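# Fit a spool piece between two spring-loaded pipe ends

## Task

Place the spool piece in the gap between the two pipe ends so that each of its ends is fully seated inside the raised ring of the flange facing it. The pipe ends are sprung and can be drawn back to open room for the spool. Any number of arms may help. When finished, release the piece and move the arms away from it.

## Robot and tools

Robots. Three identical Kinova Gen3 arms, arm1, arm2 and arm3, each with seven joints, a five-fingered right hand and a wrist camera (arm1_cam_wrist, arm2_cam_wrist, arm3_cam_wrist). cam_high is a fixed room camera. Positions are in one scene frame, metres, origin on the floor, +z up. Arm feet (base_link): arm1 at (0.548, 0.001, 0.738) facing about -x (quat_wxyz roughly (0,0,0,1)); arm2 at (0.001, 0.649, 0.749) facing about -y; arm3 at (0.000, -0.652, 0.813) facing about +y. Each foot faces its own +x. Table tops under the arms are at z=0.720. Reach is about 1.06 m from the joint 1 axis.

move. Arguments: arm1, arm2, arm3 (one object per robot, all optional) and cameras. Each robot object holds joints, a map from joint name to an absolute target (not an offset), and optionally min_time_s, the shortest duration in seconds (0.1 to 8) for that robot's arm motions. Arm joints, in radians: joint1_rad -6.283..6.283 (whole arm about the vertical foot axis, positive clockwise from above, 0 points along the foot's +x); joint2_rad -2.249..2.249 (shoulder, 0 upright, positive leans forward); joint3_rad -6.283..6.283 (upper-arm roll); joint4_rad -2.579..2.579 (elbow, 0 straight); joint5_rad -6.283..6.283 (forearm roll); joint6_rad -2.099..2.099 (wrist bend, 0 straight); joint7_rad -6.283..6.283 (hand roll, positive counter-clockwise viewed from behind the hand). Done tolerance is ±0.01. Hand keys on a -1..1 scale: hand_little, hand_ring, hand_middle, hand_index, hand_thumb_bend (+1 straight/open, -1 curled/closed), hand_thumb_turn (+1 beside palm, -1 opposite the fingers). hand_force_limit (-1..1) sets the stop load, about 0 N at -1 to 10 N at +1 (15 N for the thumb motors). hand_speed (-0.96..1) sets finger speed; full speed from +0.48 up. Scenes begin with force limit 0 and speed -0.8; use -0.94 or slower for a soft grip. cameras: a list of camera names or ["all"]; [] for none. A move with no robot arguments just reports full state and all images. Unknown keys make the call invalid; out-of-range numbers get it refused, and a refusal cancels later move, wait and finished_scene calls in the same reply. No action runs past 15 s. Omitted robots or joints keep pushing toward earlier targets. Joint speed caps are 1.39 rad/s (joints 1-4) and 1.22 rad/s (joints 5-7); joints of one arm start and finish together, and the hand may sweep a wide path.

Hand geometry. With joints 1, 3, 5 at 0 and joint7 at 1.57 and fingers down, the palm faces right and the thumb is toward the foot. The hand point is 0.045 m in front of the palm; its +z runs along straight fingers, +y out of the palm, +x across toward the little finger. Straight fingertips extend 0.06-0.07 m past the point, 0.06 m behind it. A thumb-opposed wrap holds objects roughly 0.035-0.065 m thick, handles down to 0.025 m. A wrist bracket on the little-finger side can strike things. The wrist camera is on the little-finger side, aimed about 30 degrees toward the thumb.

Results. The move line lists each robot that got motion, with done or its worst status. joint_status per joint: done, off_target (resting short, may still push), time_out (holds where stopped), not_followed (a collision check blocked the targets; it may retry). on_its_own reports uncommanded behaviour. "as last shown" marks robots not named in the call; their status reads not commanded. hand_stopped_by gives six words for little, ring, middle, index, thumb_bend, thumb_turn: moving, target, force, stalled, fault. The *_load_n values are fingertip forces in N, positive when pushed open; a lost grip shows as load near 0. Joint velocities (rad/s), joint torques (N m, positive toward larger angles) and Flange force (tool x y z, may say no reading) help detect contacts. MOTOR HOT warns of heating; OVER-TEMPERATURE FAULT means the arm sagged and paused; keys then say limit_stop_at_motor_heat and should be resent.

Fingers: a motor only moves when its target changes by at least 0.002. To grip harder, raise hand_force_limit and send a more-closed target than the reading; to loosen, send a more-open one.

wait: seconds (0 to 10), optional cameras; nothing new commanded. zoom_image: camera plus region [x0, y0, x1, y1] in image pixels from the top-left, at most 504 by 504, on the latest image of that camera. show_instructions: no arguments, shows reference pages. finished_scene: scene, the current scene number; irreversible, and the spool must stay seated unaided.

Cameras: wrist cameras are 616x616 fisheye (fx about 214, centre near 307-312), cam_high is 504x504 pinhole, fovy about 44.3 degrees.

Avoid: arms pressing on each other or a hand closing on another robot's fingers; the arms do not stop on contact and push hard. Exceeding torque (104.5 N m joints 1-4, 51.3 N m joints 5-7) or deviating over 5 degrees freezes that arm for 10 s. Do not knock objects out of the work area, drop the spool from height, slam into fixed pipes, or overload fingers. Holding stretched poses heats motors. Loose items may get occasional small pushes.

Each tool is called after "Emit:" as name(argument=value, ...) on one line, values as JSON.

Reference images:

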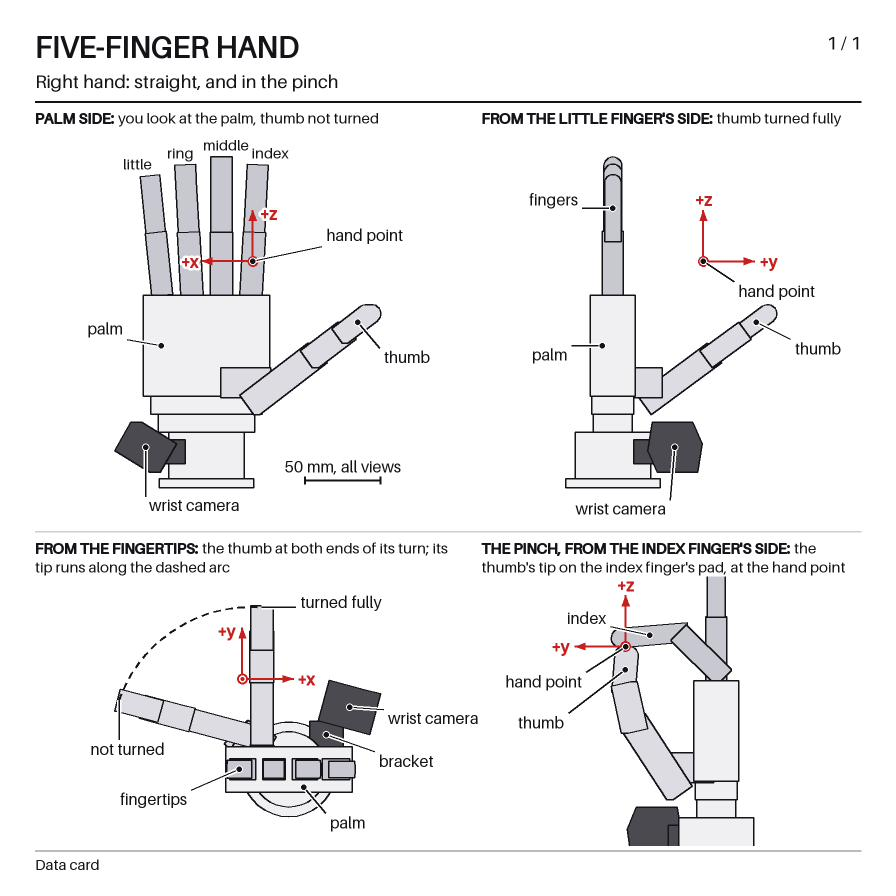

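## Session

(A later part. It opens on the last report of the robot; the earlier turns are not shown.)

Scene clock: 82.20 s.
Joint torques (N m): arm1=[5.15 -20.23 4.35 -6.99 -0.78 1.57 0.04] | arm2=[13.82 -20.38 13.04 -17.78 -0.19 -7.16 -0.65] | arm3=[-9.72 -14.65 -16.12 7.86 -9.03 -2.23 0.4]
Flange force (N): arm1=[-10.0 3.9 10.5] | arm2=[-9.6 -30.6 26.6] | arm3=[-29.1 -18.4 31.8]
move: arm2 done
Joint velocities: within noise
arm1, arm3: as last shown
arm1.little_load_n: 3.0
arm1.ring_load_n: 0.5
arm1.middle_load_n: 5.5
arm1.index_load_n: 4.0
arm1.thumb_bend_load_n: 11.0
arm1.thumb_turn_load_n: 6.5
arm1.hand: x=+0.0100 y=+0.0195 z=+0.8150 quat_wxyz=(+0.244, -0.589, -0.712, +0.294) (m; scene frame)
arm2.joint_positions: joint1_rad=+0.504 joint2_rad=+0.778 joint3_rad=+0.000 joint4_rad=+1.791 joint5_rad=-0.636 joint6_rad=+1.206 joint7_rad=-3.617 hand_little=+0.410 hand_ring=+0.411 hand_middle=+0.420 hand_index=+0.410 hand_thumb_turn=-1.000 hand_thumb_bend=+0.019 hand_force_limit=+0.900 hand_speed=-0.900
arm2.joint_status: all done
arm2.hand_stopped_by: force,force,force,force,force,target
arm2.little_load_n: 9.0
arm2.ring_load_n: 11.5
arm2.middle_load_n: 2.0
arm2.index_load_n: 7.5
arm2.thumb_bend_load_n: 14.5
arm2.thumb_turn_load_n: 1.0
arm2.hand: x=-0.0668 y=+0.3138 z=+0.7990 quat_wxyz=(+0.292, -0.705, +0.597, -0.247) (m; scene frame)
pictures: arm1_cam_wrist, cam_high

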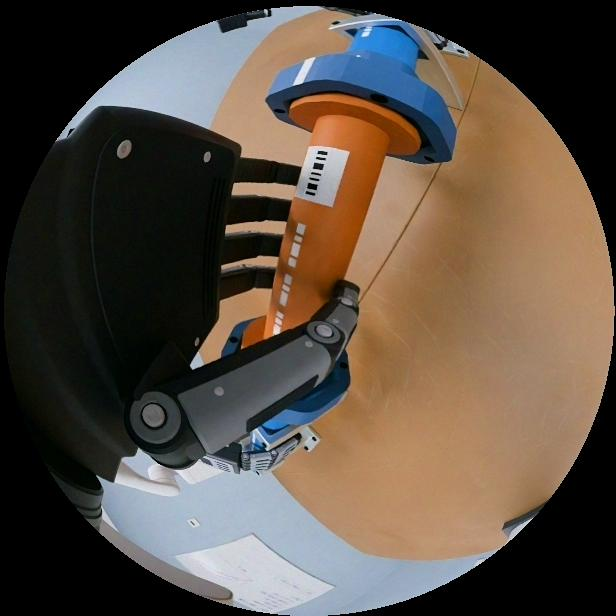

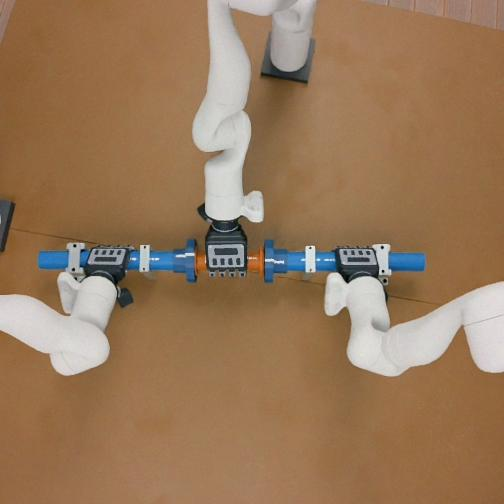

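Emit:
move(arm3={"joints":{"joint1_rad":-0.4556,"joint2_rad":0.8942,"joint3_rad":0,"joint4_rad":1.9028,"joint5_rad":1.0330,"joint6_rad":0.9213,"joint7_rad":-2.7189},"min_time_s":1.2}, cameras=["cam_high","arm1_cam_wrist"])

Emit:
zoom_image(camera="cam_high", region=[245, 232, 285, 292])

Emit:
zoom_image(camera="arm1_cam_wrist", region=[210, 310, 370, 420])

Scene clock: 84.10 s.
Joint torques (N m): arm1=[5.15 -20.16 4.38 -6.93 -0.81 1.55 0.04] | arm2=[13.76 -20.39 13.02 -17.81 -0.19 -7.14 -0.6] | arm3=[-10.71 -20.07 -14.43 -4.02 -3.89 -4.12 -0.28]
Flange force (N): arm1=[-9.8 3.7 10.4] | arm2=[-9.7 -30.7 26.6] | arm3=[-4.5 -16.6 27.7]
move: arm3 done
Joint velocities: within noise
arm1, arm2: as last shown
arm1.thumb_bend_load_n: 11.5
arm1.hand: x=+0.0100 y=+0.0196 z=+0.8150 quat_wxyz=(+0.244, -0.589, -0.712, +0.294) (m; scene frame)
arm2.ring_load_n: 11.0
arm2.thumb_turn_load_n: 0.5
arm3.joint_positions: joint1_rad=-0.456 joint2_rad=+0.894 joint3_rad=+0.000 joint4_rad=+1.903 joint5_rad=+1.033 joint6_rad=+0.921 joint7_rad=-2.719 hand_little=+0.373 hand_ring=+0.373 hand_middle=+0.382 hand_index=+0.382 hand_thumb_turn=-1.000 hand_thumb_bend=+0.054 hand_force_limit=+0.900 hand_speed=-0.900
arm3.joint_status: all done
arm3.hand_stopped_by: force,force,force,force,force,target
arm3.little_load_n: 8.5
arm3.ring_load_n: 12.5
arm3.middle_load_n: 5.0
arm3.index_load_n: 6.0
arm3.thumb_bend_load_n: 15.5
arm3.thumb_turn_load_n: 4.5
arm3.hand: x=+0.0189 y=-0.1840 z=+0.7989 quat_wxyz=(-0.294, +0.706, -0.597, +0.242) (m; scene frame)
pictures: arm1_cam_wrist, cam_high

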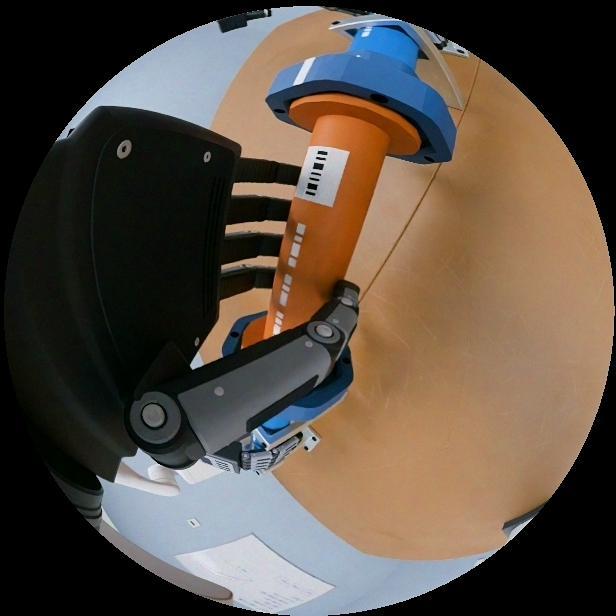

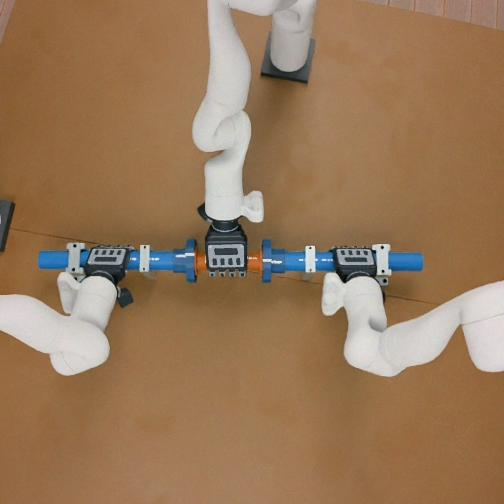

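Scaled by 8.400 from the camera's 504x504 image, which has a finer 720x720 frame.

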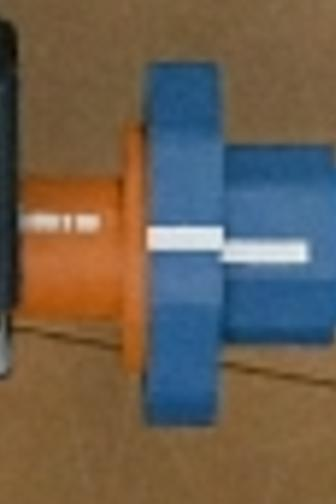

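Scaled by 3.150 from the camera's 616x616 image, which has a finer 880x880 frame.

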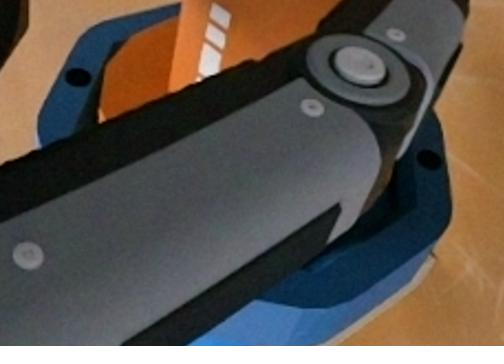

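Emit:
move(arm3={"joints":{"joint1_rad":-0.4528,"joint2_rad":0.8987,"joint3_rad":0,"joint4_rad":1.8856,"joint5_rad":1.0271,"joint6_rad":0.9271,"joint7_rad":-2.7047},"min_time_s":1.2}, cameras=["cam_high","arm1_cam_wrist"])

Emit:
zoom_image(camera="cam_high", region=[245, 232, 285, 292])

Emit:
zoom_image(camera="arm1_cam_wrist", region=[210, 310, 370, 420])

Scene clock: 85.80 s.
Joint torques (N m): arm1=[2.38 -22.71 1.18 -7.3 -0.52 2.99 -0.17] | arm2=[13.75 -20.49 13.02 -17.74 -0.19 -7.01 -0.67] | arm3=[-10.64 -21.49 -13.47 -9.5 -1.51 -5.46 -0.56]
Flange force (N): arm1=[-4.8 7.5 14.9] | arm2=[-9.6 -30.3 27.0] | arm3=[7.8 -16.9 22.4]
move: arm3 done
Joint velocities: within noise
arm1, arm2: as last shown
arm1.little_load_n: 4.0
arm1.ring_load_n: 1.0
arm1.middle_load_n: 6.0
arm1.index_load_n: 3.0
arm1.thumb_turn_load_n: 5.0
arm2.thumb_turn_load_n: 1.0
arm3.joint_positions: joint1_rad=-0.453 joint2_rad=+0.899 joint3_rad=+0.000 joint4_rad=+1.886 joint5_rad=+1.027 joint6_rad=+0.927 joint7_rad=-2.705 hand_little=+0.373 hand_ring=+0.373 hand_middle=+0.382 hand_index=+0.382 hand_thumb_turn=-1.000 hand_thumb_bend=+0.054 hand_force_limit=+0.900 hand_speed=-0.900
arm3.joint_status: all done
arm3.hand_stopped_by: force,force,force,force,force,target
arm3.little_load_n: 8.5
arm3.ring_load_n: 12.5
arm3.middle_load_n: 4.0
arm3.index_load_n: 5.5
arm3.thumb_bend_load_n: 15.5
arm3.thumb_turn_load_n: 3.0
arm3.hand: x=+0.0180 y=-0.1790 z=+0.7989 quat_wxyz=(-0.294, +0.706, -0.597, +0.242) (m; scene frame)
pictures: arm1_cam_wrist, cam_high

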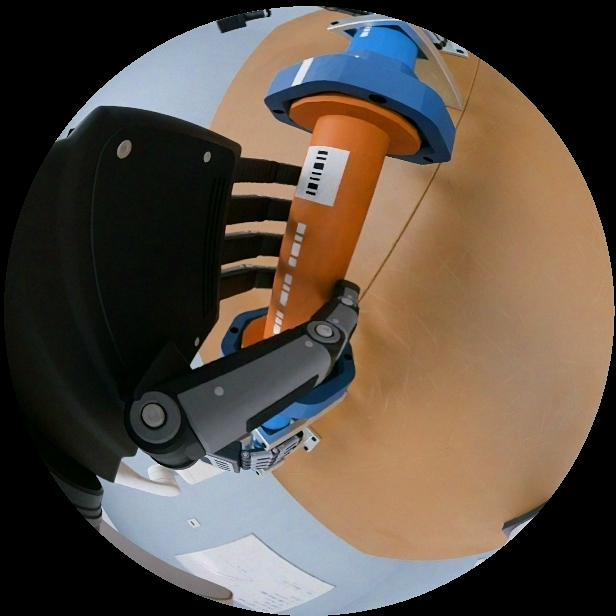

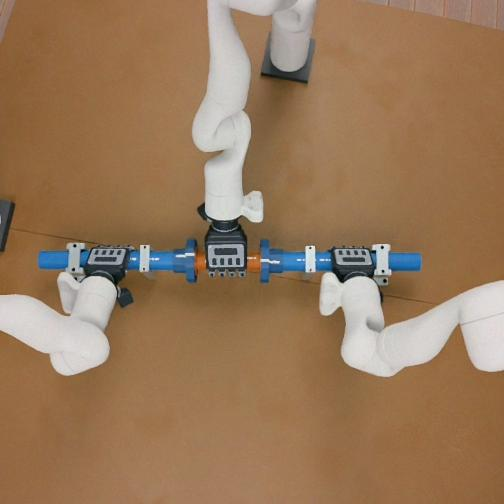

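Scaled by 8.400 from the camera's 504x504 image, which has a finer 720x720 frame.

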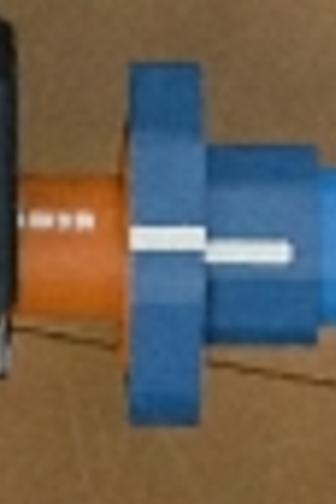

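Scaled by 3.150 from the camera's 616x616 image, which has a finer 880x880 frame.

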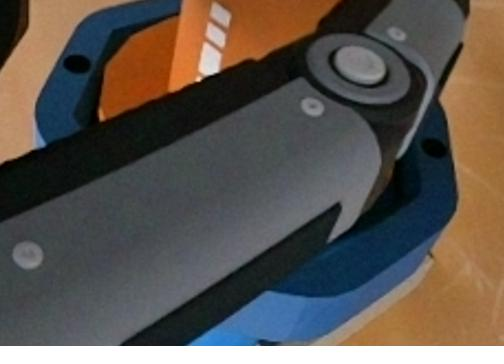

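Emit:
move(arm1={"joints":{"joint1_rad":0.1448,"joint2_rad":0.6028,"joint3_rad":0,"joint4_rad":2.1049,"joint5_rad":-2.4697,"joint6_rad":0.4006,"joint7_rad":-3.5206},"min_time_s":0.5})

Scene clock: 87.20 s.
Joint torques (N m): arm1=[1.94 -19.29 1.03 -6.14 -0.36 2.31 -0.18] | arm2=[14.46 -20.32 13.8 -16.07 1.05 -6.14 -0.68] | arm3=[-10.67 -21.31 -13.82 -6.29 -2.88 -4.35 -0.45]
Flange force (N): arm1=[-4.6 3.9 8.5] | arm2=[-4.6 -29.7 28.5] | arm3=[0.1 -15.6 26.4]
move: arm1 done
Joint velocities: within noise
arm1.joint_positions: joint1_rad=+0.145 joint2_rad=+0.603 joint3_rad=+0.000 joint4_rad=+2.105 joint5_rad=-2.470 joint6_rad=+0.401 joint7_rad=-3.521 hand_little=+0.166 hand_ring=+0.179 hand_middle=+0.180 hand_index=+0.193 hand_thumb_turn=-1.000 hand_thumb_bend=+0.249 hand_force_limit=-0.300 hand_speed=-0.850
arm1.joint_status: all done
arm1.hand_stopped_by: force,force,force,force,force,target
arm1.little_load_n: 3.0
arm1.ring_load_n: 0.5
arm1.middle_load_n: 4.5
arm1.index_load_n: 3.0
arm1.thumb_bend_load_n: 12.0
arm1.thumb_turn_load_n: 5.5
arm1.hand: x=+0.0100 y=+0.0196 z=+0.8141 quat_wxyz=(+0.244, -0.589, -0.712, +0.294) (m; scene frame)
arm2, arm3: as last shown
arm2.ring_load_n: 11.5
arm2.thumb_turn_load_n: 0.5
arm2.hand: x=-0.0668 y=+0.3137 z=+0.7990 quat_wxyz=(+0.292, -0.705, +0.597, -0.247) (m; scene frame)
arm3.middle_load_n: 4.5
arm3.index_load_n: 6.0
arm3.thumb_turn_load_n: 4.0
pictures: none

Emit:
move(arm3={"joints":{"joint1_rad":-0.4511,"joint2_rad":0.9014,"joint3_rad":0,"joint4_rad":1.8752,"joint5_rad":1.0236,"joint6_rad":0.9306,"joint7_rad":-2.6961},"min_time_s":1.0}, cameras=["cam_high","arm1_cam_wrist"])

Emit:
zoom_image(camera="cam_high", region=[245, 232, 285, 292])

Emit:
zoom_image(camera="arm1_cam_wrist", region=[265, 25, 465, 165])

Scene clock: 88.63 s.
Joint torques (N m): arm1=[-0.63 -19.73 -1.84 -4.97 -0.03 2.85 -0.49] | arm2=[14.75 -20.14 14.21 -15.42 1.52 -5.94 -0.75] | arm3=[-10.82 -21.8 -13.69 -9.35 -1.61 -5.35 -0.58]
Flange force (N): arm1=[0.5 4.9 11.2] | arm2=[-2.6 -29.7 28.8] | arm3=[7.1 -16.6 23.2]
move: arm3 done
Joint velocities: within noise
arm1, arm2: as last shown
arm1.little_load_n: 4.5
arm1.ring_load_n: 1.0
arm1.middle_load_n: 5.0
arm1.index_load_n: 2.5
arm1.thumb_bend_load_n: 12.5
arm1.thumb_turn_load_n: 2.5
arm1.hand: x=+0.0100 y=+0.0196 z=+0.8140 quat_wxyz=(+0.244, -0.589, -0.712, +0.294) (m; scene frame)
arm2.little_load_n: 9.5
arm2.index_load_n: 7.0
arm2.hand: x=-0.0668 y=+0.3138 z=+0.7990 quat_wxyz=(+0.292, -0.705, +0.597, -0.247) (m; scene frame)
arm3.joint_positions: joint1_rad=-0.451 joint2_rad=+0.901 joint3_rad=+0.000 joint4_rad=+1.875 joint5_rad=+1.024 joint6_rad=+0.931 joint7_rad=-2.696 hand_little=+0.373 hand_ring=+0.373 hand_middle=+0.382 hand_index=+0.382 hand_thumb_turn=-1.000 hand_thumb_bend=+0.054 hand_force_limit=+0.900 hand_speed=-0.900
arm3.joint_status: all done
arm3.hand_stopped_by: force,force,force,force,force,target
arm3.little_load_n: 8.5
arm3.ring_load_n: 12.0
arm3.middle_load_n: 4.5
arm3.index_load_n: 5.0
arm3.thumb_bend_load_n: 15.5
arm3.thumb_turn_load_n: 3.5
arm3.hand: x=+0.0175 y=-0.1760 z=+0.7989 quat_wxyz=(-0.294, +0.706, -0.597, +0.242) (m; scene frame)
pictures: arm1_cam_wrist, cam_high

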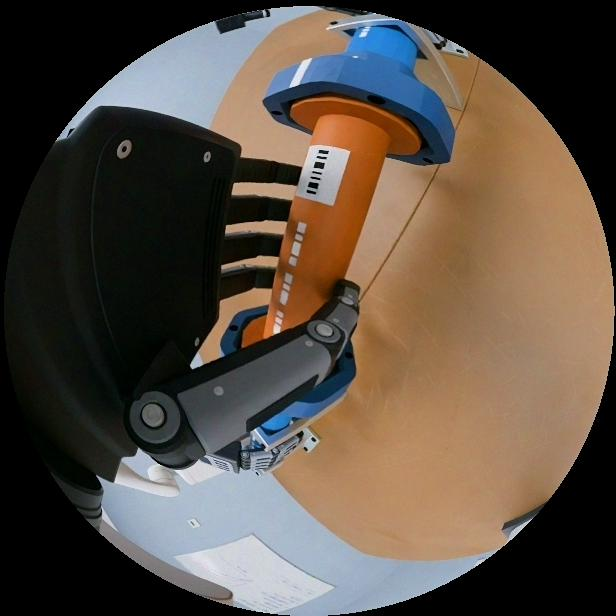

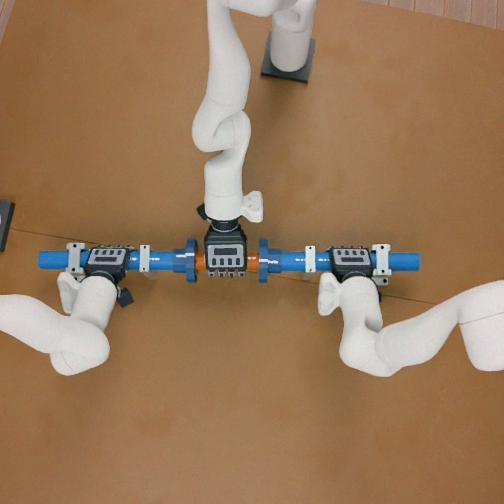

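Scaled by 8.400 from the camera's 504x504 image, which has a finer 720x720 frame.

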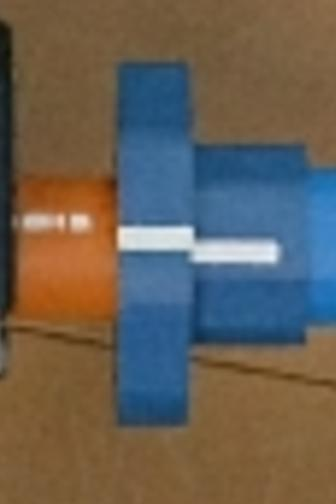

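Scaled by 2.520 from the camera's 616x616 image, which has a finer 880x880 frame.

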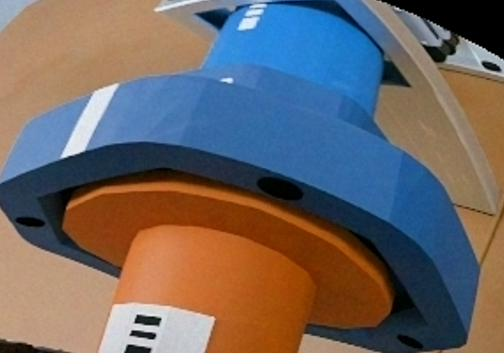

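Emit:
zoom_image(camera="cam_high", region=[180, 210, 280, 310])

Emit:
zoom_image(camera="cam_high", region=[176, 232, 216, 292])

Emit:
zoom_image(camera="arm1_cam_wrist", region=[210, 310, 370, 420])

Scaled by 5.040 from the camera's 504x504 image, which has a finer 720x720 frame.

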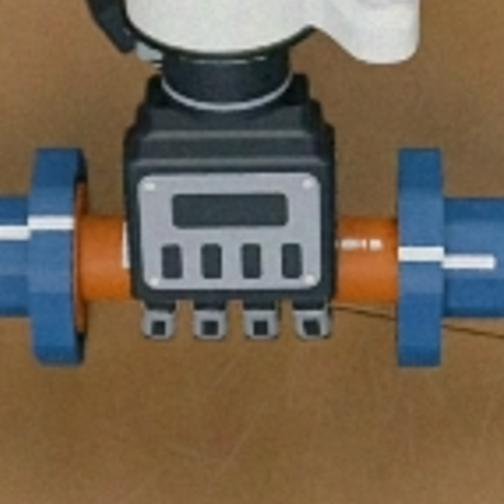

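Scaled by 8.400 from the camera's 504x504 image, which has a finer 720x720 frame.

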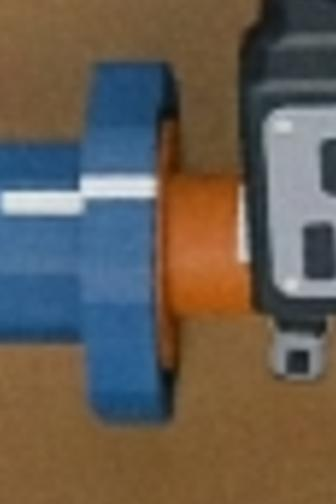

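Scaled by 3.150 from the camera's 616x616 image, which has a finer 880x880 frame.

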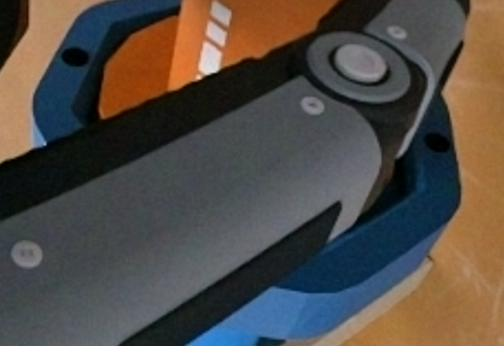

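Emit:
move(arm3={"joints":{"joint1_rad":-0.4503,"joint2_rad":0.9027,"joint3_rad":0,"joint4_rad":1.8700,"joint5_rad":1.0218,"joint6_rad":0.9323,"joint7_rad":-2.6918},"min_time_s":0.6}, cameras=["cam_high","arm1_cam_wrist"])

Emit:
zoom_image(camera="cam_high", region=[180, 210, 280, 310])

Scene clock: 89.80 s.
Joint torques (N m): arm1=[-3.69 -19.98 -5.26 -3.58 0.32 3.53 -0.9] | arm2=[14.74 -20.1 14.22 -15.36 1.5 -5.89 -0.73] | arm3=[-10.89 -22.96 -12.95 -12.19 -0.26 -5.95 -0.72]
Flange force (N): arm1=[6.5 5.6 13.6] | arm2=[-2.5 -29.7 28.7] | arm3=[13.0 -16.0 21.2]
move: arm3 done
Joint velocities: within noise
arm1, arm2: as last shown
arm1.joint_positions: joint1_rad=+0.145 joint2_rad=+0.603 joint3_rad=+0.000 joint4_rad=+2.105 joint5_rad=-2.470 joint6_rad=+0.401 joint7_rad=-3.521 hand_little=+0.166 hand_ring=+0.180 hand_middle=+0.180 hand_index=+0.193 hand_thumb_turn=-1.000 hand_thumb_bend=+0.249 hand_force_limit=-0.300 hand_speed=-0.850
arm1.little_load_n: 5.5
arm1.ring_load_n: 1.5
arm1.thumb_bend_load_n: 13.0
arm1.thumb_turn_load_n: -2.5
arm2.little_load_n: 9.0
arm2.middle_load_n: 2.5
arm3.joint_positions: joint1_rad=-0.450 joint2_rad=+0.903 joint3_rad=+0.000 joint4_rad=+1.870 joint5_rad=+1.022 joint6_rad=+0.932 joint7_rad=-2.692 hand_little=+0.373 hand_ring=+0.373 hand_middle=+0.382 hand_index=+0.382 hand_thumb_turn=-1.000 hand_thumb_bend=+0.054 hand_force_limit=+0.900 hand_speed=-0.900
arm3.joint_status: all done
arm3.hand_stopped_by: force,force,force,force,force,target
arm3.little_load_n: 8.5
arm3.ring_load_n: 12.5
arm3.middle_load_n: 4.0
arm3.index_load_n: 5.0
arm3.thumb_bend_load_n: 15.5
arm3.thumb_turn_load_n: 3.0
arm3.hand: x=+0.0172 y=-0.1745 z=+0.7989 quat_wxyz=(-0.294, +0.706, -0.597, +0.242) (m; scene frame)
pictures: arm1_cam_wrist, cam_high

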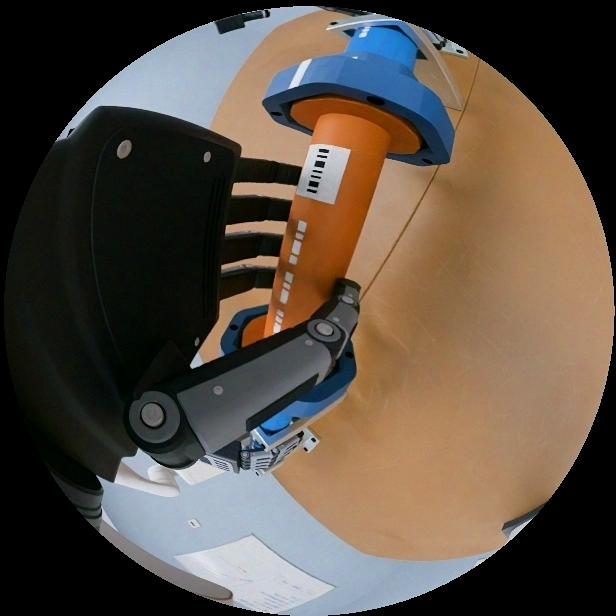

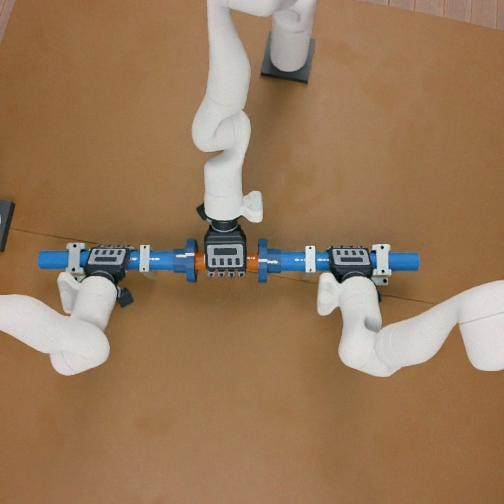

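Scaled by 5.040 from the camera's 504x504 image, which has a finer 720x720 frame.

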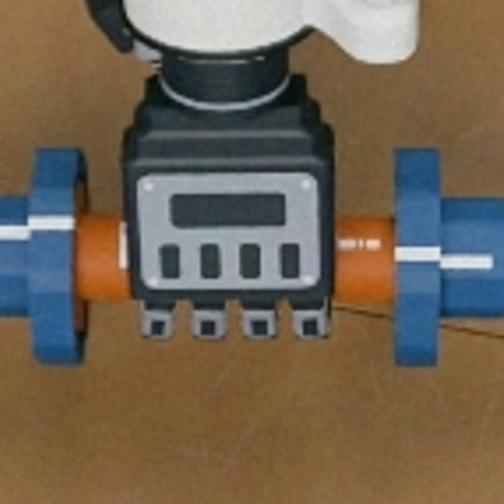

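Emit:
move(arm2={"joints":{"hand_speed":-0.85,"hand_little":0.6,"hand_ring":0.6,"hand_middle":0.6,"hand_index":0.6,"hand_thumb_bend":0.5}}, arm3={"joints":{"hand_speed":-0.85,"hand_little":0.6,"hand_ring":0.6,"hand_middle":0.6,"hand_index":0.6,"hand_thumb_bend":0.5}}, cameras=["cam_high","arm1_cam_wrist"])

Emit:
zoom_image(camera="cam_high", region=[180, 210, 280, 310])

Emit:
zoom_image(camera="arm1_cam_wrist", region=[265, 25, 465, 165])

Emit:
zoom_image(camera="arm1_cam_wrist", region=[210, 310, 370, 420])

Scene clock: 92.77 s.
Joint torques (N m): arm1=[0.02 -19.84 -1.14 -5.66 -0.34 2.87 -0.58] | arm2=[2.1 -14.33 0.39 -3.05 -1.01 1.83 -0.03] | arm3=[2.45 -17.44 0.66 -2.49 0.5 1.82 -0.18]
Flange force (N): arm1=[-0.5 5.3 10.1] | arm2=[0.7 -6.3 0.7] | arm3=[1.7 3.2 -0.4]
move: arm2 done; arm3 done
Joint velocities: within noise
arm1: as last shown
arm1.little_load_n: 4.0
arm1.ring_load_n: 1.0
arm1.middle_load_n: 4.5
arm1.index_load_n: 2.0
arm1.thumb_bend_load_n: 13.5
arm1.thumb_turn_load_n: -1.5
arm2.joint_positions: joint1_rad=+0.504 joint2_rad=+0.778 joint3_rad=+0.000 joint4_rad=+1.791 joint5_rad=-0.636 joint6_rad=+1.206 joint7_rad=-3.617 hand_little=+0.600 hand_ring=+0.600 hand_middle=+0.600 hand_index=+0.600 hand_thumb_turn=-1.000 hand_thumb_bend=+0.500 hand_force_limit=+0.900 hand_speed=-0.850
arm2.joint_status: all done
arm2.hand_stopped_by: target,target,target,target,target,target
arm2.little_load_n: 0.0
arm2.ring_load_n: 0.0
arm2.middle_load_n: 0.0
arm2.index_load_n: 0.0
arm2.thumb_bend_load_n: 0.0
arm2.thumb_turn_load_n: 0.0
arm2.hand: x=-0.0668 y=+0.3138 z=+0.7990 quat_wxyz=(+0.292, -0.705, +0.597, -0.247) (m; scene frame)
arm3.joint_positions: joint1_rad=-0.450 joint2_rad=+0.903 joint3_rad=+0.000 joint4_rad=+1.870 joint5_rad=+1.022 joint6_rad=+0.932 joint7_rad=-2.692 hand_little=+0.600 hand_ring=+0.600 hand_middle=+0.600 hand_index=+0.600 hand_thumb_turn=-1.000 hand_thumb_bend=+0.500 hand_force_limit=+0.900 hand_speed=-0.850
arm3.joint_status: all done
arm3.hand_stopped_by: target,target,target,target,target,target
arm3.little_load_n: 0.0
arm3.ring_load_n: -0.5
arm3.middle_load_n: 0.0
arm3.index_load_n: 0.0
arm3.thumb_bend_load_n: 0.0
arm3.thumb_turn_load_n: 0.0
arm3.hand: x=+0.0172 y=-0.1745 z=+0.7989 quat_wxyz=(-0.294, +0.706, -0.597, +0.242) (m; scene frame)
pictures: arm1_cam_wrist, cam_high

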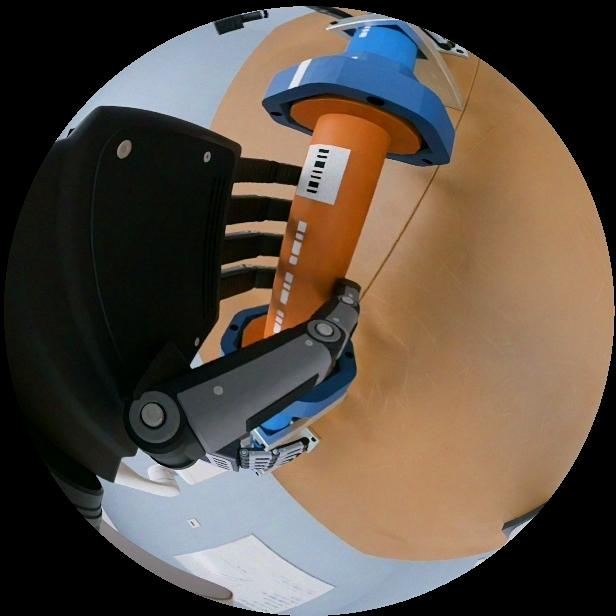

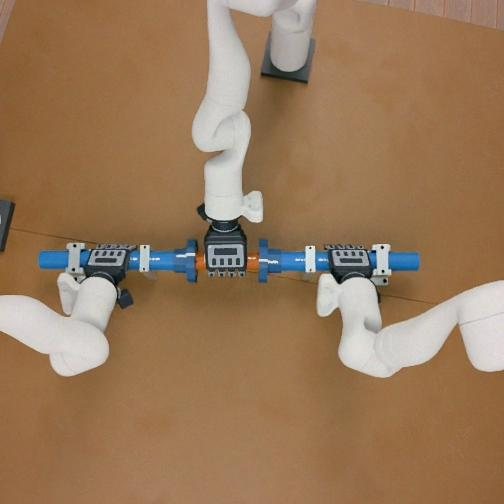

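Scaled by 5.040 from the camera's 504x504 image, which has a finer 720x720 frame.

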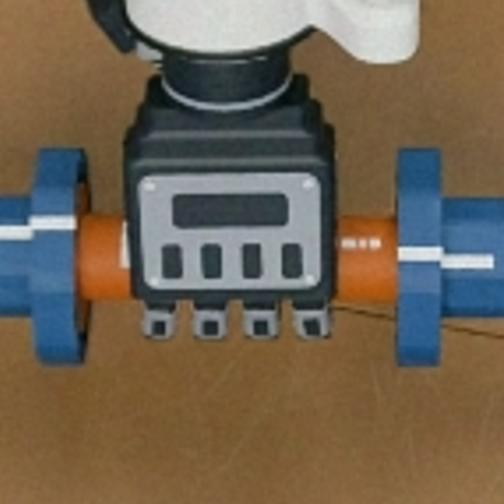

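Scaled by 2.520 from the camera's 616x616 image, which has a finer 880x880 frame.

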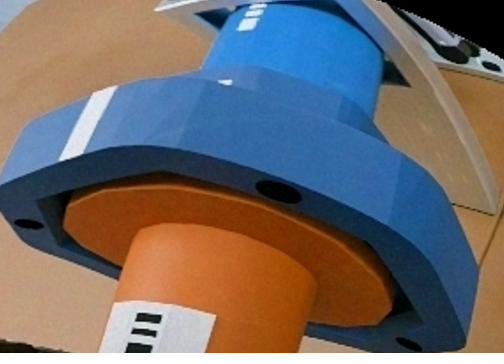

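Scaled by 3.150 from the camera's 616x616 image, which has a finer 880x880 frame.

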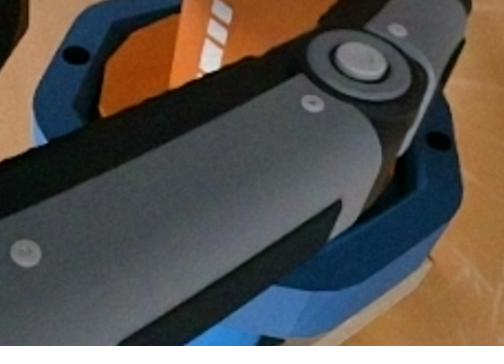

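Emit:
move(arm1={"joints":{"hand_speed":-0.85,"hand_little":0.7,"hand_ring":0.7,"hand_middle":0.7,"hand_index":0.7,"hand_thumb_bend":0.6}}, arm2={"joints":{"hand_speed":-0.5,"hand_little":1,"hand_ring":1,"hand_middle":1,"hand_index":1,"hand_thumb_bend":1}}, arm3={"joints":{"hand_speed":-0.5,"hand_little":1,"hand_ring":1,"hand_middle":1,"hand_index":1,"hand_thumb_bend":1}}, cameras=["cam_high","arm1_cam_wrist"])

Emit:
zoom_image(camera="cam_high", region=[180, 210, 280, 310])

Emit:
zoom_image(camera="arm1_cam_wrist", region=[265, 25, 465, 165])

Scene clock: 95.23 s.
Joint torques (N m): arm1=[0.95 -17.07 0.07 -4.47 -0.11 1.78 -0.2] | arm2=[2.13 -14.28 0.33 -3 -1.04 1.82 0.01] | arm3=[2.39 -17.52 0.59 -2.5 0.45 1.8 -0.18]
Flange force (N): arm1=[-2.6 1.1 6.1] | arm2=[0.9 -6.4 0.4] | arm3=[1.6 3.2 -0.1]
move: arm1 done; arm2 done; arm3 done
Joint velocities: within noise
arm1.joint_positions: joint1_rad=+0.145 joint2_rad=+0.603 joint3_rad=+0.000 joint4_rad=+2.105 joint5_rad=-2.470 joint6_rad=+0.401 joint7_rad=-3.521 hand_little=+0.700 hand_ring=+0.700 hand_middle=+0.700 hand_index=+0.700 hand_thumb_turn=-1.000 hand_thumb_bend=+0.600 hand_force_limit=-0.300 hand_speed=-0.850
arm1.joint_status: all done
arm1.hand_stopped_by: target,target,target,target,target,target
arm1.little_load_n: 0.0
arm1.ring_load_n: 0.0
arm1.middle_load_n: 0.0
arm1.index_load_n: 0.0
arm1.thumb_bend_load_n: 0.0
arm1.thumb_turn_load_n: 0.0
arm1.hand: x=+0.0100 y=+0.0196 z=+0.8140 quat_wxyz=(+0.244, -0.589, -0.712, +0.294) (m; scene frame)
arm2.joint_positions: joint1_rad=+0.504 joint2_rad=+0.778 joint3_rad=+0.000 joint4_rad=+1.791 joint5_rad=-0.636 joint6_rad=+1.206 joint7_rad=-3.617 hand_little=+1.000 hand_ring=+1.000 hand_middle=+1.000 hand_index=+1.000 hand_thumb_turn=-1.000 hand_thumb_bend=+1.000 hand_force_limit=+0.900 hand_speed=-0.500
arm2.joint_status: all done
arm2.hand_stopped_by: target,target,target,target,target,target
arm2.little_load_n: -0.5
arm2.ring_load_n: -0.5
arm2.middle_load_n: 0.0
arm2.index_load_n: 0.0
arm2.thumb_bend_load_n: -0.5
arm2.thumb_turn_load_n: 0.0
arm2.hand: x=-0.0668 y=+0.3138 z=+0.7990 quat_wxyz=(+0.292, -0.705, +0.597, -0.247) (m; scene frame)
arm3.joint_positions: joint1_rad=-0.450 joint2_rad=+0.903 joint3_rad=+0.000 joint4_rad=+1.870 joint5_rad=+1.022 joint6_rad=+0.932 joint7_rad=-2.692 hand_little=+1.000 hand_ring=+1.000 hand_middle=+1.000 hand_index=+1.000 hand_thumb_turn=-1.000 hand_thumb_bend=+1.000 hand_force_limit=+0.900 hand_speed=-0.500
arm3.joint_status: all done
arm3.hand_stopped_by: target,target,target,target,target,target
arm3.little_load_n: 0.0
arm3.ring_load_n: 0.0
arm3.middle_load_n: 0.0
arm3.index_load_n: 0.0
arm3.thumb_bend_load_n: 0.0
arm3.thumb_turn_load_n: 0.0
arm3.hand: x=+0.0172 y=-0.1745 z=+0.7989 quat_wxyz=(-0.294, +0.706, -0.597, +0.242) (m; scene frame)
pictures: arm1_cam_wrist, cam_high

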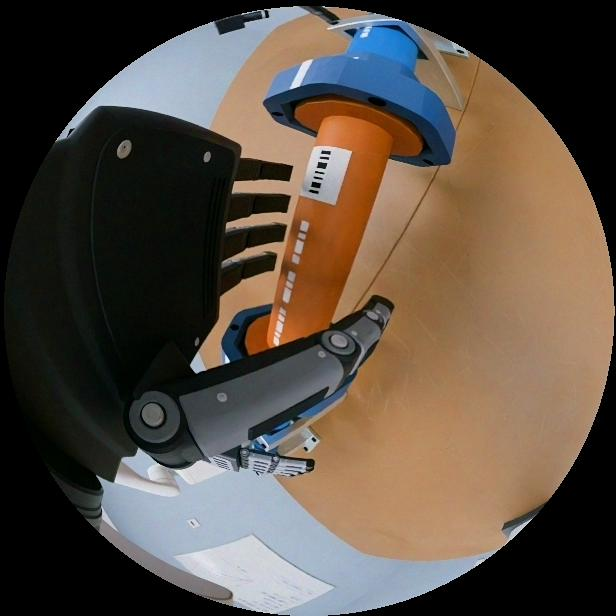

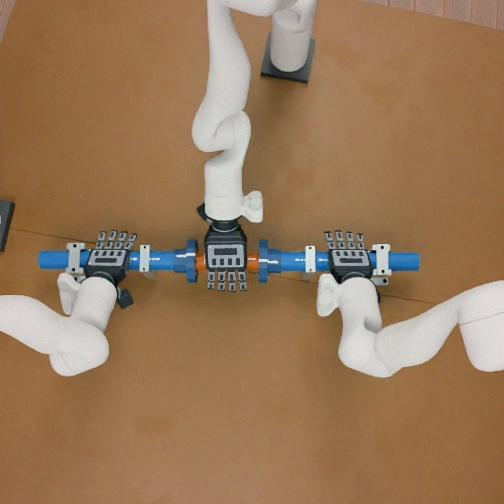

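Scaled by 5.040 from the camera's 504x504 image, which has a finer 720x720 frame.

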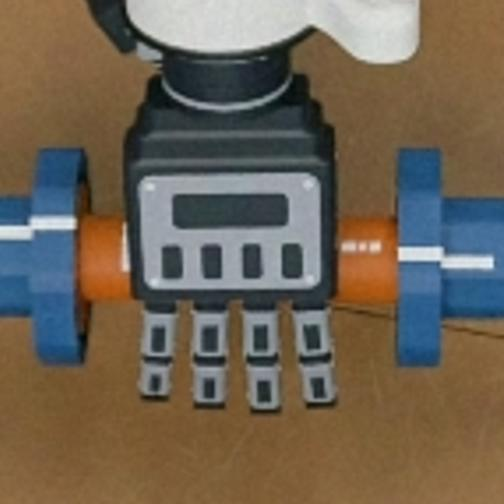

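Scaled by 2.520 from the camera's 616x616 image, which has a finer 880x880 frame.

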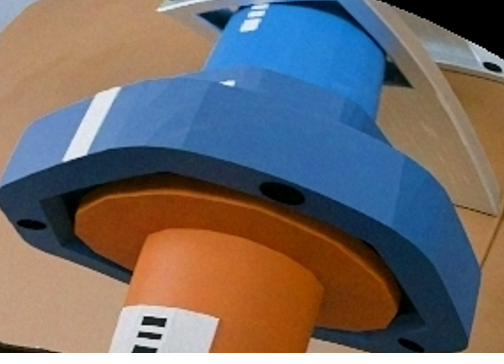

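Emit:
move(arm1={"joints":{"hand_speed":-0.5,"hand_little":1,"hand_ring":1,"hand_middle":1,"hand_index":1,"hand_thumb_bend":1}}, arm2={"joints":{"joint1_rad":0.483,"joint2_rad":0.6397,"joint3_rad":0,"joint4_rad":1.7297,"joint5_rad":-0.6146,"joint6_rad":1.3604,"joint7_rad":-3.7468},"min_time_s":2}, arm3={"joints":{"joint1_rad":-0.435,"joint2_rad":0.7426,"joint3_rad":0,"joint4_rad":1.8299,"joint5_rad":0.9226,"joint6_rad":1.0398,"joint7_rad":-2.4886},"min_time_s":2}, cameras=["cam_high"])

Scene clock: 99.00 s.
Joint torques (N m): arm1=[0.98 -17.13 0.06 -4.55 -0.15 1.76 -0.22] | arm2=[2.14 -13.64 0.43 -4.4 -1.27 1.71 0.01] | arm3=[2.35 -16.94 0.36 -4.02 0.77 1.69 -0.17]
Flange force (N): arm1=[-2.7 1.5 6.2] | arm2=[0.0 -6.3 1.6] | arm3=[1.1 3.3 -0.3]
move: arm1 done; arm2 done; arm3 done
Joint velocities: within noise
arm1.joint_positions: joint1_rad=+0.145 joint2_rad=+0.603 joint3_rad=+0.000 joint4_rad=+2.105 joint5_rad=-2.470 joint6_rad=+0.401 joint7_rad=-3.521 hand_little=+1.000 hand_ring=+1.000 hand_middle=+1.000 hand_index=+1.000 hand_thumb_turn=-1.000 hand_thumb_bend=+1.000 hand_force_limit=-0.300 hand_speed=-0.500
arm1.joint_status: all done
arm1.hand_stopped_by: target,target,target,target,target,target
arm1.little_load_n: 0.0
arm1.ring_load_n: 0.0
arm1.middle_load_n: 0.0
arm1.index_load_n: 0.0
arm1.thumb_bend_load_n: 0.0
arm1.thumb_turn_load_n: 0.0
arm1.hand: x=+0.0100 y=+0.0196 z=+0.8140 quat_wxyz=(+0.244, -0.589, -0.712, +0.294) (m; scene frame)
arm2.joint_positions: joint1_rad=+0.483 joint2_rad=+0.640 joint3_rad=+0.000 joint4_rad=+1.730 joint5_rad=-0.615 joint6_rad=+1.360 joint7_rad=-3.747 hand_little=+1.000 hand_ring=+1.000 hand_middle=+1.000 hand_index=+1.000 hand_thumb_turn=-1.000 hand_thumb_bend=+1.000 hand_force_limit=+0.900 hand_speed=-0.500
arm2.joint_status: all done
arm2.hand_stopped_by: target,target,target,target,target,target
arm2.little_load_n: 0.0
arm2.ring_load_n: 0.0
arm2.middle_load_n: 0.0
arm2.index_load_n: -0.5
arm2.thumb_bend_load_n: 0.0
arm2.thumb_turn_load_n: 0.0
arm2.hand: x=-0.0606 y=+0.3043 z=+0.8759 quat_wxyz=(+0.292, -0.706, +0.595, -0.247) (m; scene frame)
arm3.joint_positions: joint1_rad=-0.435 joint2_rad=+0.743 joint3_rad=+0.000 joint4_rad=+1.830 joint5_rad=+0.923 joint6_rad=+1.040 joint7_rad=-2.489 hand_little=+1.000 hand_ring=+1.000 hand_middle=+1.000 hand_index=+1.000 hand_thumb_turn=-1.000 hand_thumb_bend=+1.000 hand_force_limit=+0.900 hand_speed=-0.500
arm3.joint_status: all done
arm3.hand_stopped_by: target,target,target,target,target,target
arm3.little_load_n: 0.0
arm3.ring_load_n: 0.0
arm3.middle_load_n: 0.0
arm3.index_load_n: 0.0
arm3.thumb_bend_load_n: 0.0
arm3.thumb_turn_load_n: 0.0
arm3.hand: x=+0.0200 y=-0.1635 z=+0.8767 quat_wxyz=(-0.294, +0.706, -0.597, +0.242) (m; scene frame)
pictures: cam_high

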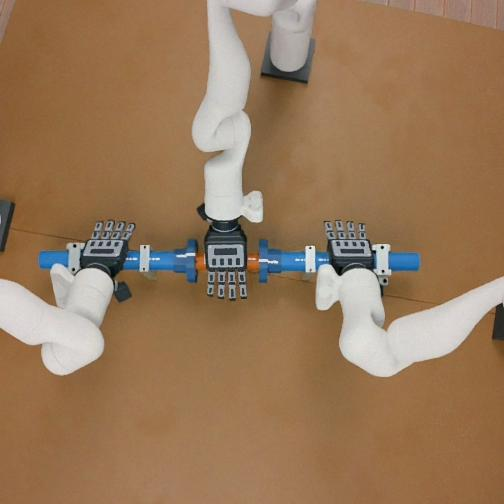

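Emit:
move(arm1={"joints":{"joint1_rad":0.1430,"joint2_rad":0.5395,"joint3_rad":0,"joint4_rad":2.0783,"joint5_rad":-2.3148,"joint6_rad":0.3339,"joint7_rad":-3.6888},"min_time_s":1.5}, arm2={"joints":{"joint2_rad":0.35},"min_time_s":1.5}, arm3={"joints":{"joint2_rad":0.45},"min_time_s":1.5})

Emit:
move(arm1={"joints":{"joint1_rad":0.1296,"joint2_rad":0.4600,"joint3_rad":0,"joint4_rad":2.0474,"joint5_rad":-2.0754,"joint6_rad":0.2553,"joint7_rad":-3.9651},"min_time_s":1.3}, cameras=["cam_high","arm1_cam_wrist"])

Emit:
zoom_image(camera="cam_high", region=[180, 210, 280, 310])

Emit:
zoom_image(camera="arm1_cam_wrist", region=[265, 25, 465, 225])

Scene clock: 101.13 s.
Joint torques (N m): arm1=[0.99 -16.71 0.14 -5.04 -0.19 1.61 -0.25] | arm2=[2.1 -10.88 0.68 -6.34 -1.5 1.1 0] | arm3=[2.37 -14.47 -0.08 -6.35 1.12 1.02 -0.13]
Flange force (N): arm1=[-2.8 1.6 6.6] | arm2=[0.4 -6.5 2.0] | arm3=[1.5 3.3 -1.0]
move: arm1 done; arm2 done; arm3 done
Joint velocities: within noise
arm1.joint_positions: joint1_rad=+0.143 joint2_rad=+0.539 joint3_rad=+0.000 joint4_rad=+2.078 joint5_rad=-2.315 joint6_rad=+0.334 joint7_rad=-3.689 hand_little=+1.000 hand_ring=+1.000 hand_middle=+1.000 hand_index=+1.000 hand_thumb_turn=-1.000 hand_thumb_bend=+1.000 hand_force_limit=-0.300 hand_speed=-0.500
arm1.joint_status: all done
arm1.hand_stopped_by: target,target,target,target,target,target
arm1.little_load_n: 0.0
arm1.ring_load_n: 0.0
arm1.middle_load_n: -0.5
arm1.index_load_n: 0.0
arm1.thumb_bend_load_n: 0.0
arm1.thumb_turn_load_n: 0.0
arm1.hand: x=+0.0071 y=+0.0194 z=+0.8415 quat_wxyz=(+0.245, -0.589, -0.712, +0.294) (m; scene frame)
arm2.joint_positions: joint1_rad=+0.483 joint2_rad=+0.350 joint3_rad=+0.000 joint4_rad=+1.730 joint5_rad=-0.615 joint6_rad=+1.360 joint7_rad=-3.747 hand_little=+1.000 hand_ring=+1.000 hand_middle=+1.000 hand_index=+1.000 hand_thumb_turn=-1.000 hand_thumb_bend=+1.000 hand_force_limit=+0.900 hand_speed=-0.500
arm2.joint_status: all done
arm2.hand_stopped_by: target,target,target,target,target,target
arm2.little_load_n: 0.0
arm2.ring_load_n: 0.0
arm2.middle_load_n: 0.0
arm2.index_load_n: 0.0
arm2.thumb_bend_load_n: 0.0
arm2.thumb_turn_load_n: 0.0
arm2.hand: x=-0.0750 y=+0.2767 z=+0.9780 quat_wxyz=(+0.159, -0.753, +0.577, -0.274) (m; scene frame)
arm3.joint_positions: joint1_rad=-0.435 joint2_rad=+0.450 joint3_rad=+0.000 joint4_rad=+1.830 joint5_rad=+0.923 joint6_rad=+1.040 joint7_rad=-2.489 hand_little=+1.000 hand_ring=+1.000 hand_middle=+1.000 hand_index=+1.000 hand_thumb_turn=-1.000 hand_thumb_bend=+1.000 hand_force_limit=+0.900 hand_speed=-0.500
arm3.joint_status: all done
arm3.hand_stopped_by: target,target,target,target,target,target
arm3.little_load_n: 0.0
arm3.ring_load_n: 0.0
arm3.middle_load_n: 0.0
arm3.index_load_n: 0.0
arm3.thumb_bend_load_n: 0.0
arm3.thumb_turn_load_n: 0.0
arm3.hand: x=+0.0025 y=-0.1224 z=+1.0139 quat_wxyz=(-0.351, +0.673, -0.640, +0.118) (m; scene frame)
pictures: none

Scene clock: 102.77 s.
Joint torques (N m): arm1=[1.03 -16.09 0.14 -5.81 -0.17 1.33 -0.26] | arm2=[2.08 -10.9 0.66 -6.33 -1.51 1.11 0.01] | arm3=[2.39 -14.47 -0.18 -6.25 1.06 1.06 -0.16]
Flange force (N): arm1=no reading | arm2=[0.5 -6.4 2.0] | arm3=[1.2 3.3 -0.9]
move: arm1 done
Joint velocities: within noise
arm1.joint_positions: joint1_rad=+0.130 joint2_rad=+0.460 joint3_rad=+0.000 joint4_rad=+2.047 joint5_rad=-2.075 joint6_rad=+0.255 joint7_rad=-3.965 hand_little=+1.000 hand_ring=+1.000 hand_middle=+1.000 hand_index=+1.000 hand_thumb_turn=-1.000 hand_thumb_bend=+1.000 hand_force_limit=-0.300 hand_speed=-0.500
arm1.joint_status: all done
arm1.hand_stopped_by: target,target,target,target,target,target
arm1.little_load_n: 0.0
arm1.ring_load_n: 0.0
arm1.middle_load_n: -0.5
arm1.index_load_n: 0.0
arm1.thumb_bend_load_n: 0.0
arm1.thumb_turn_load_n: 0.0
arm1.hand: x=+0.0053 y=+0.0174 z=+0.8764 quat_wxyz=(+0.247, -0.595, -0.707, +0.292) (m; scene frame)
arm2, arm3: as last shown
arm2.little_load_n: -0.5
arm3.ring_load_n: -0.5
arm3.thumb_turn_load_n: -0.5
pictures: arm1_cam_wrist, cam_high

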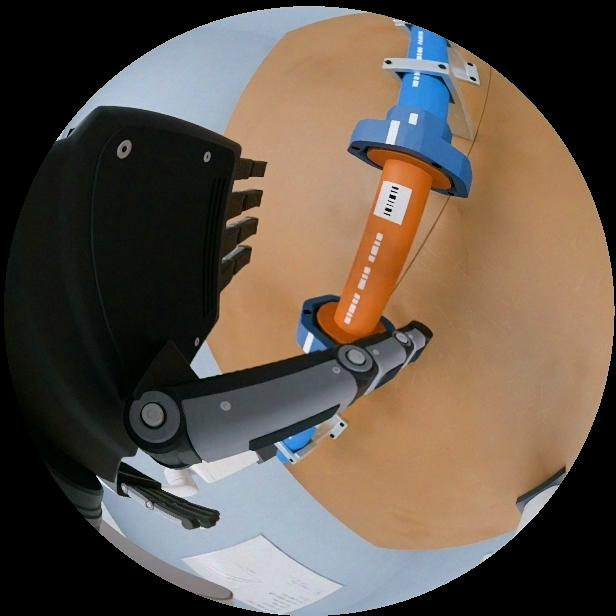

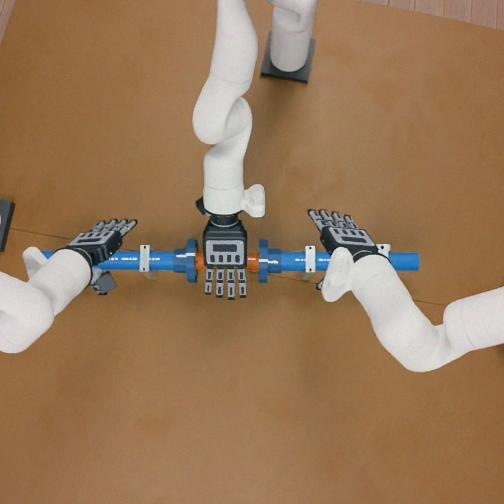

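Scaled by 5.040 from the camera's 504x504 image, which has a finer 720x720 frame.

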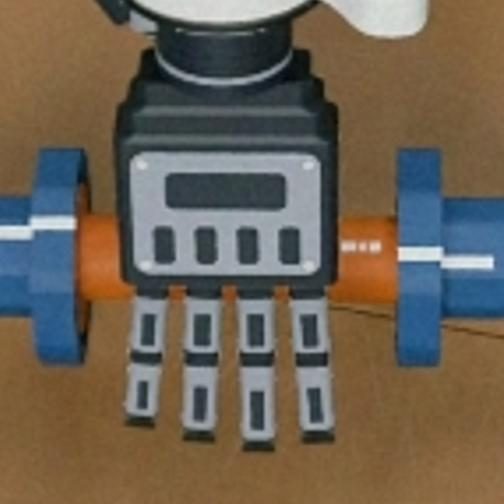

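Scaled by 2.520 from the camera's 616x616 image, which has a finer 880x880 frame.

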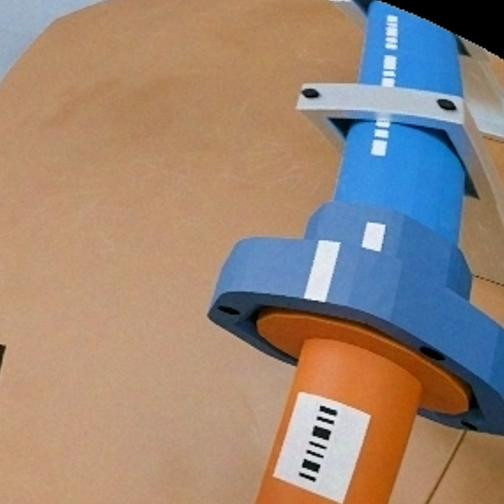

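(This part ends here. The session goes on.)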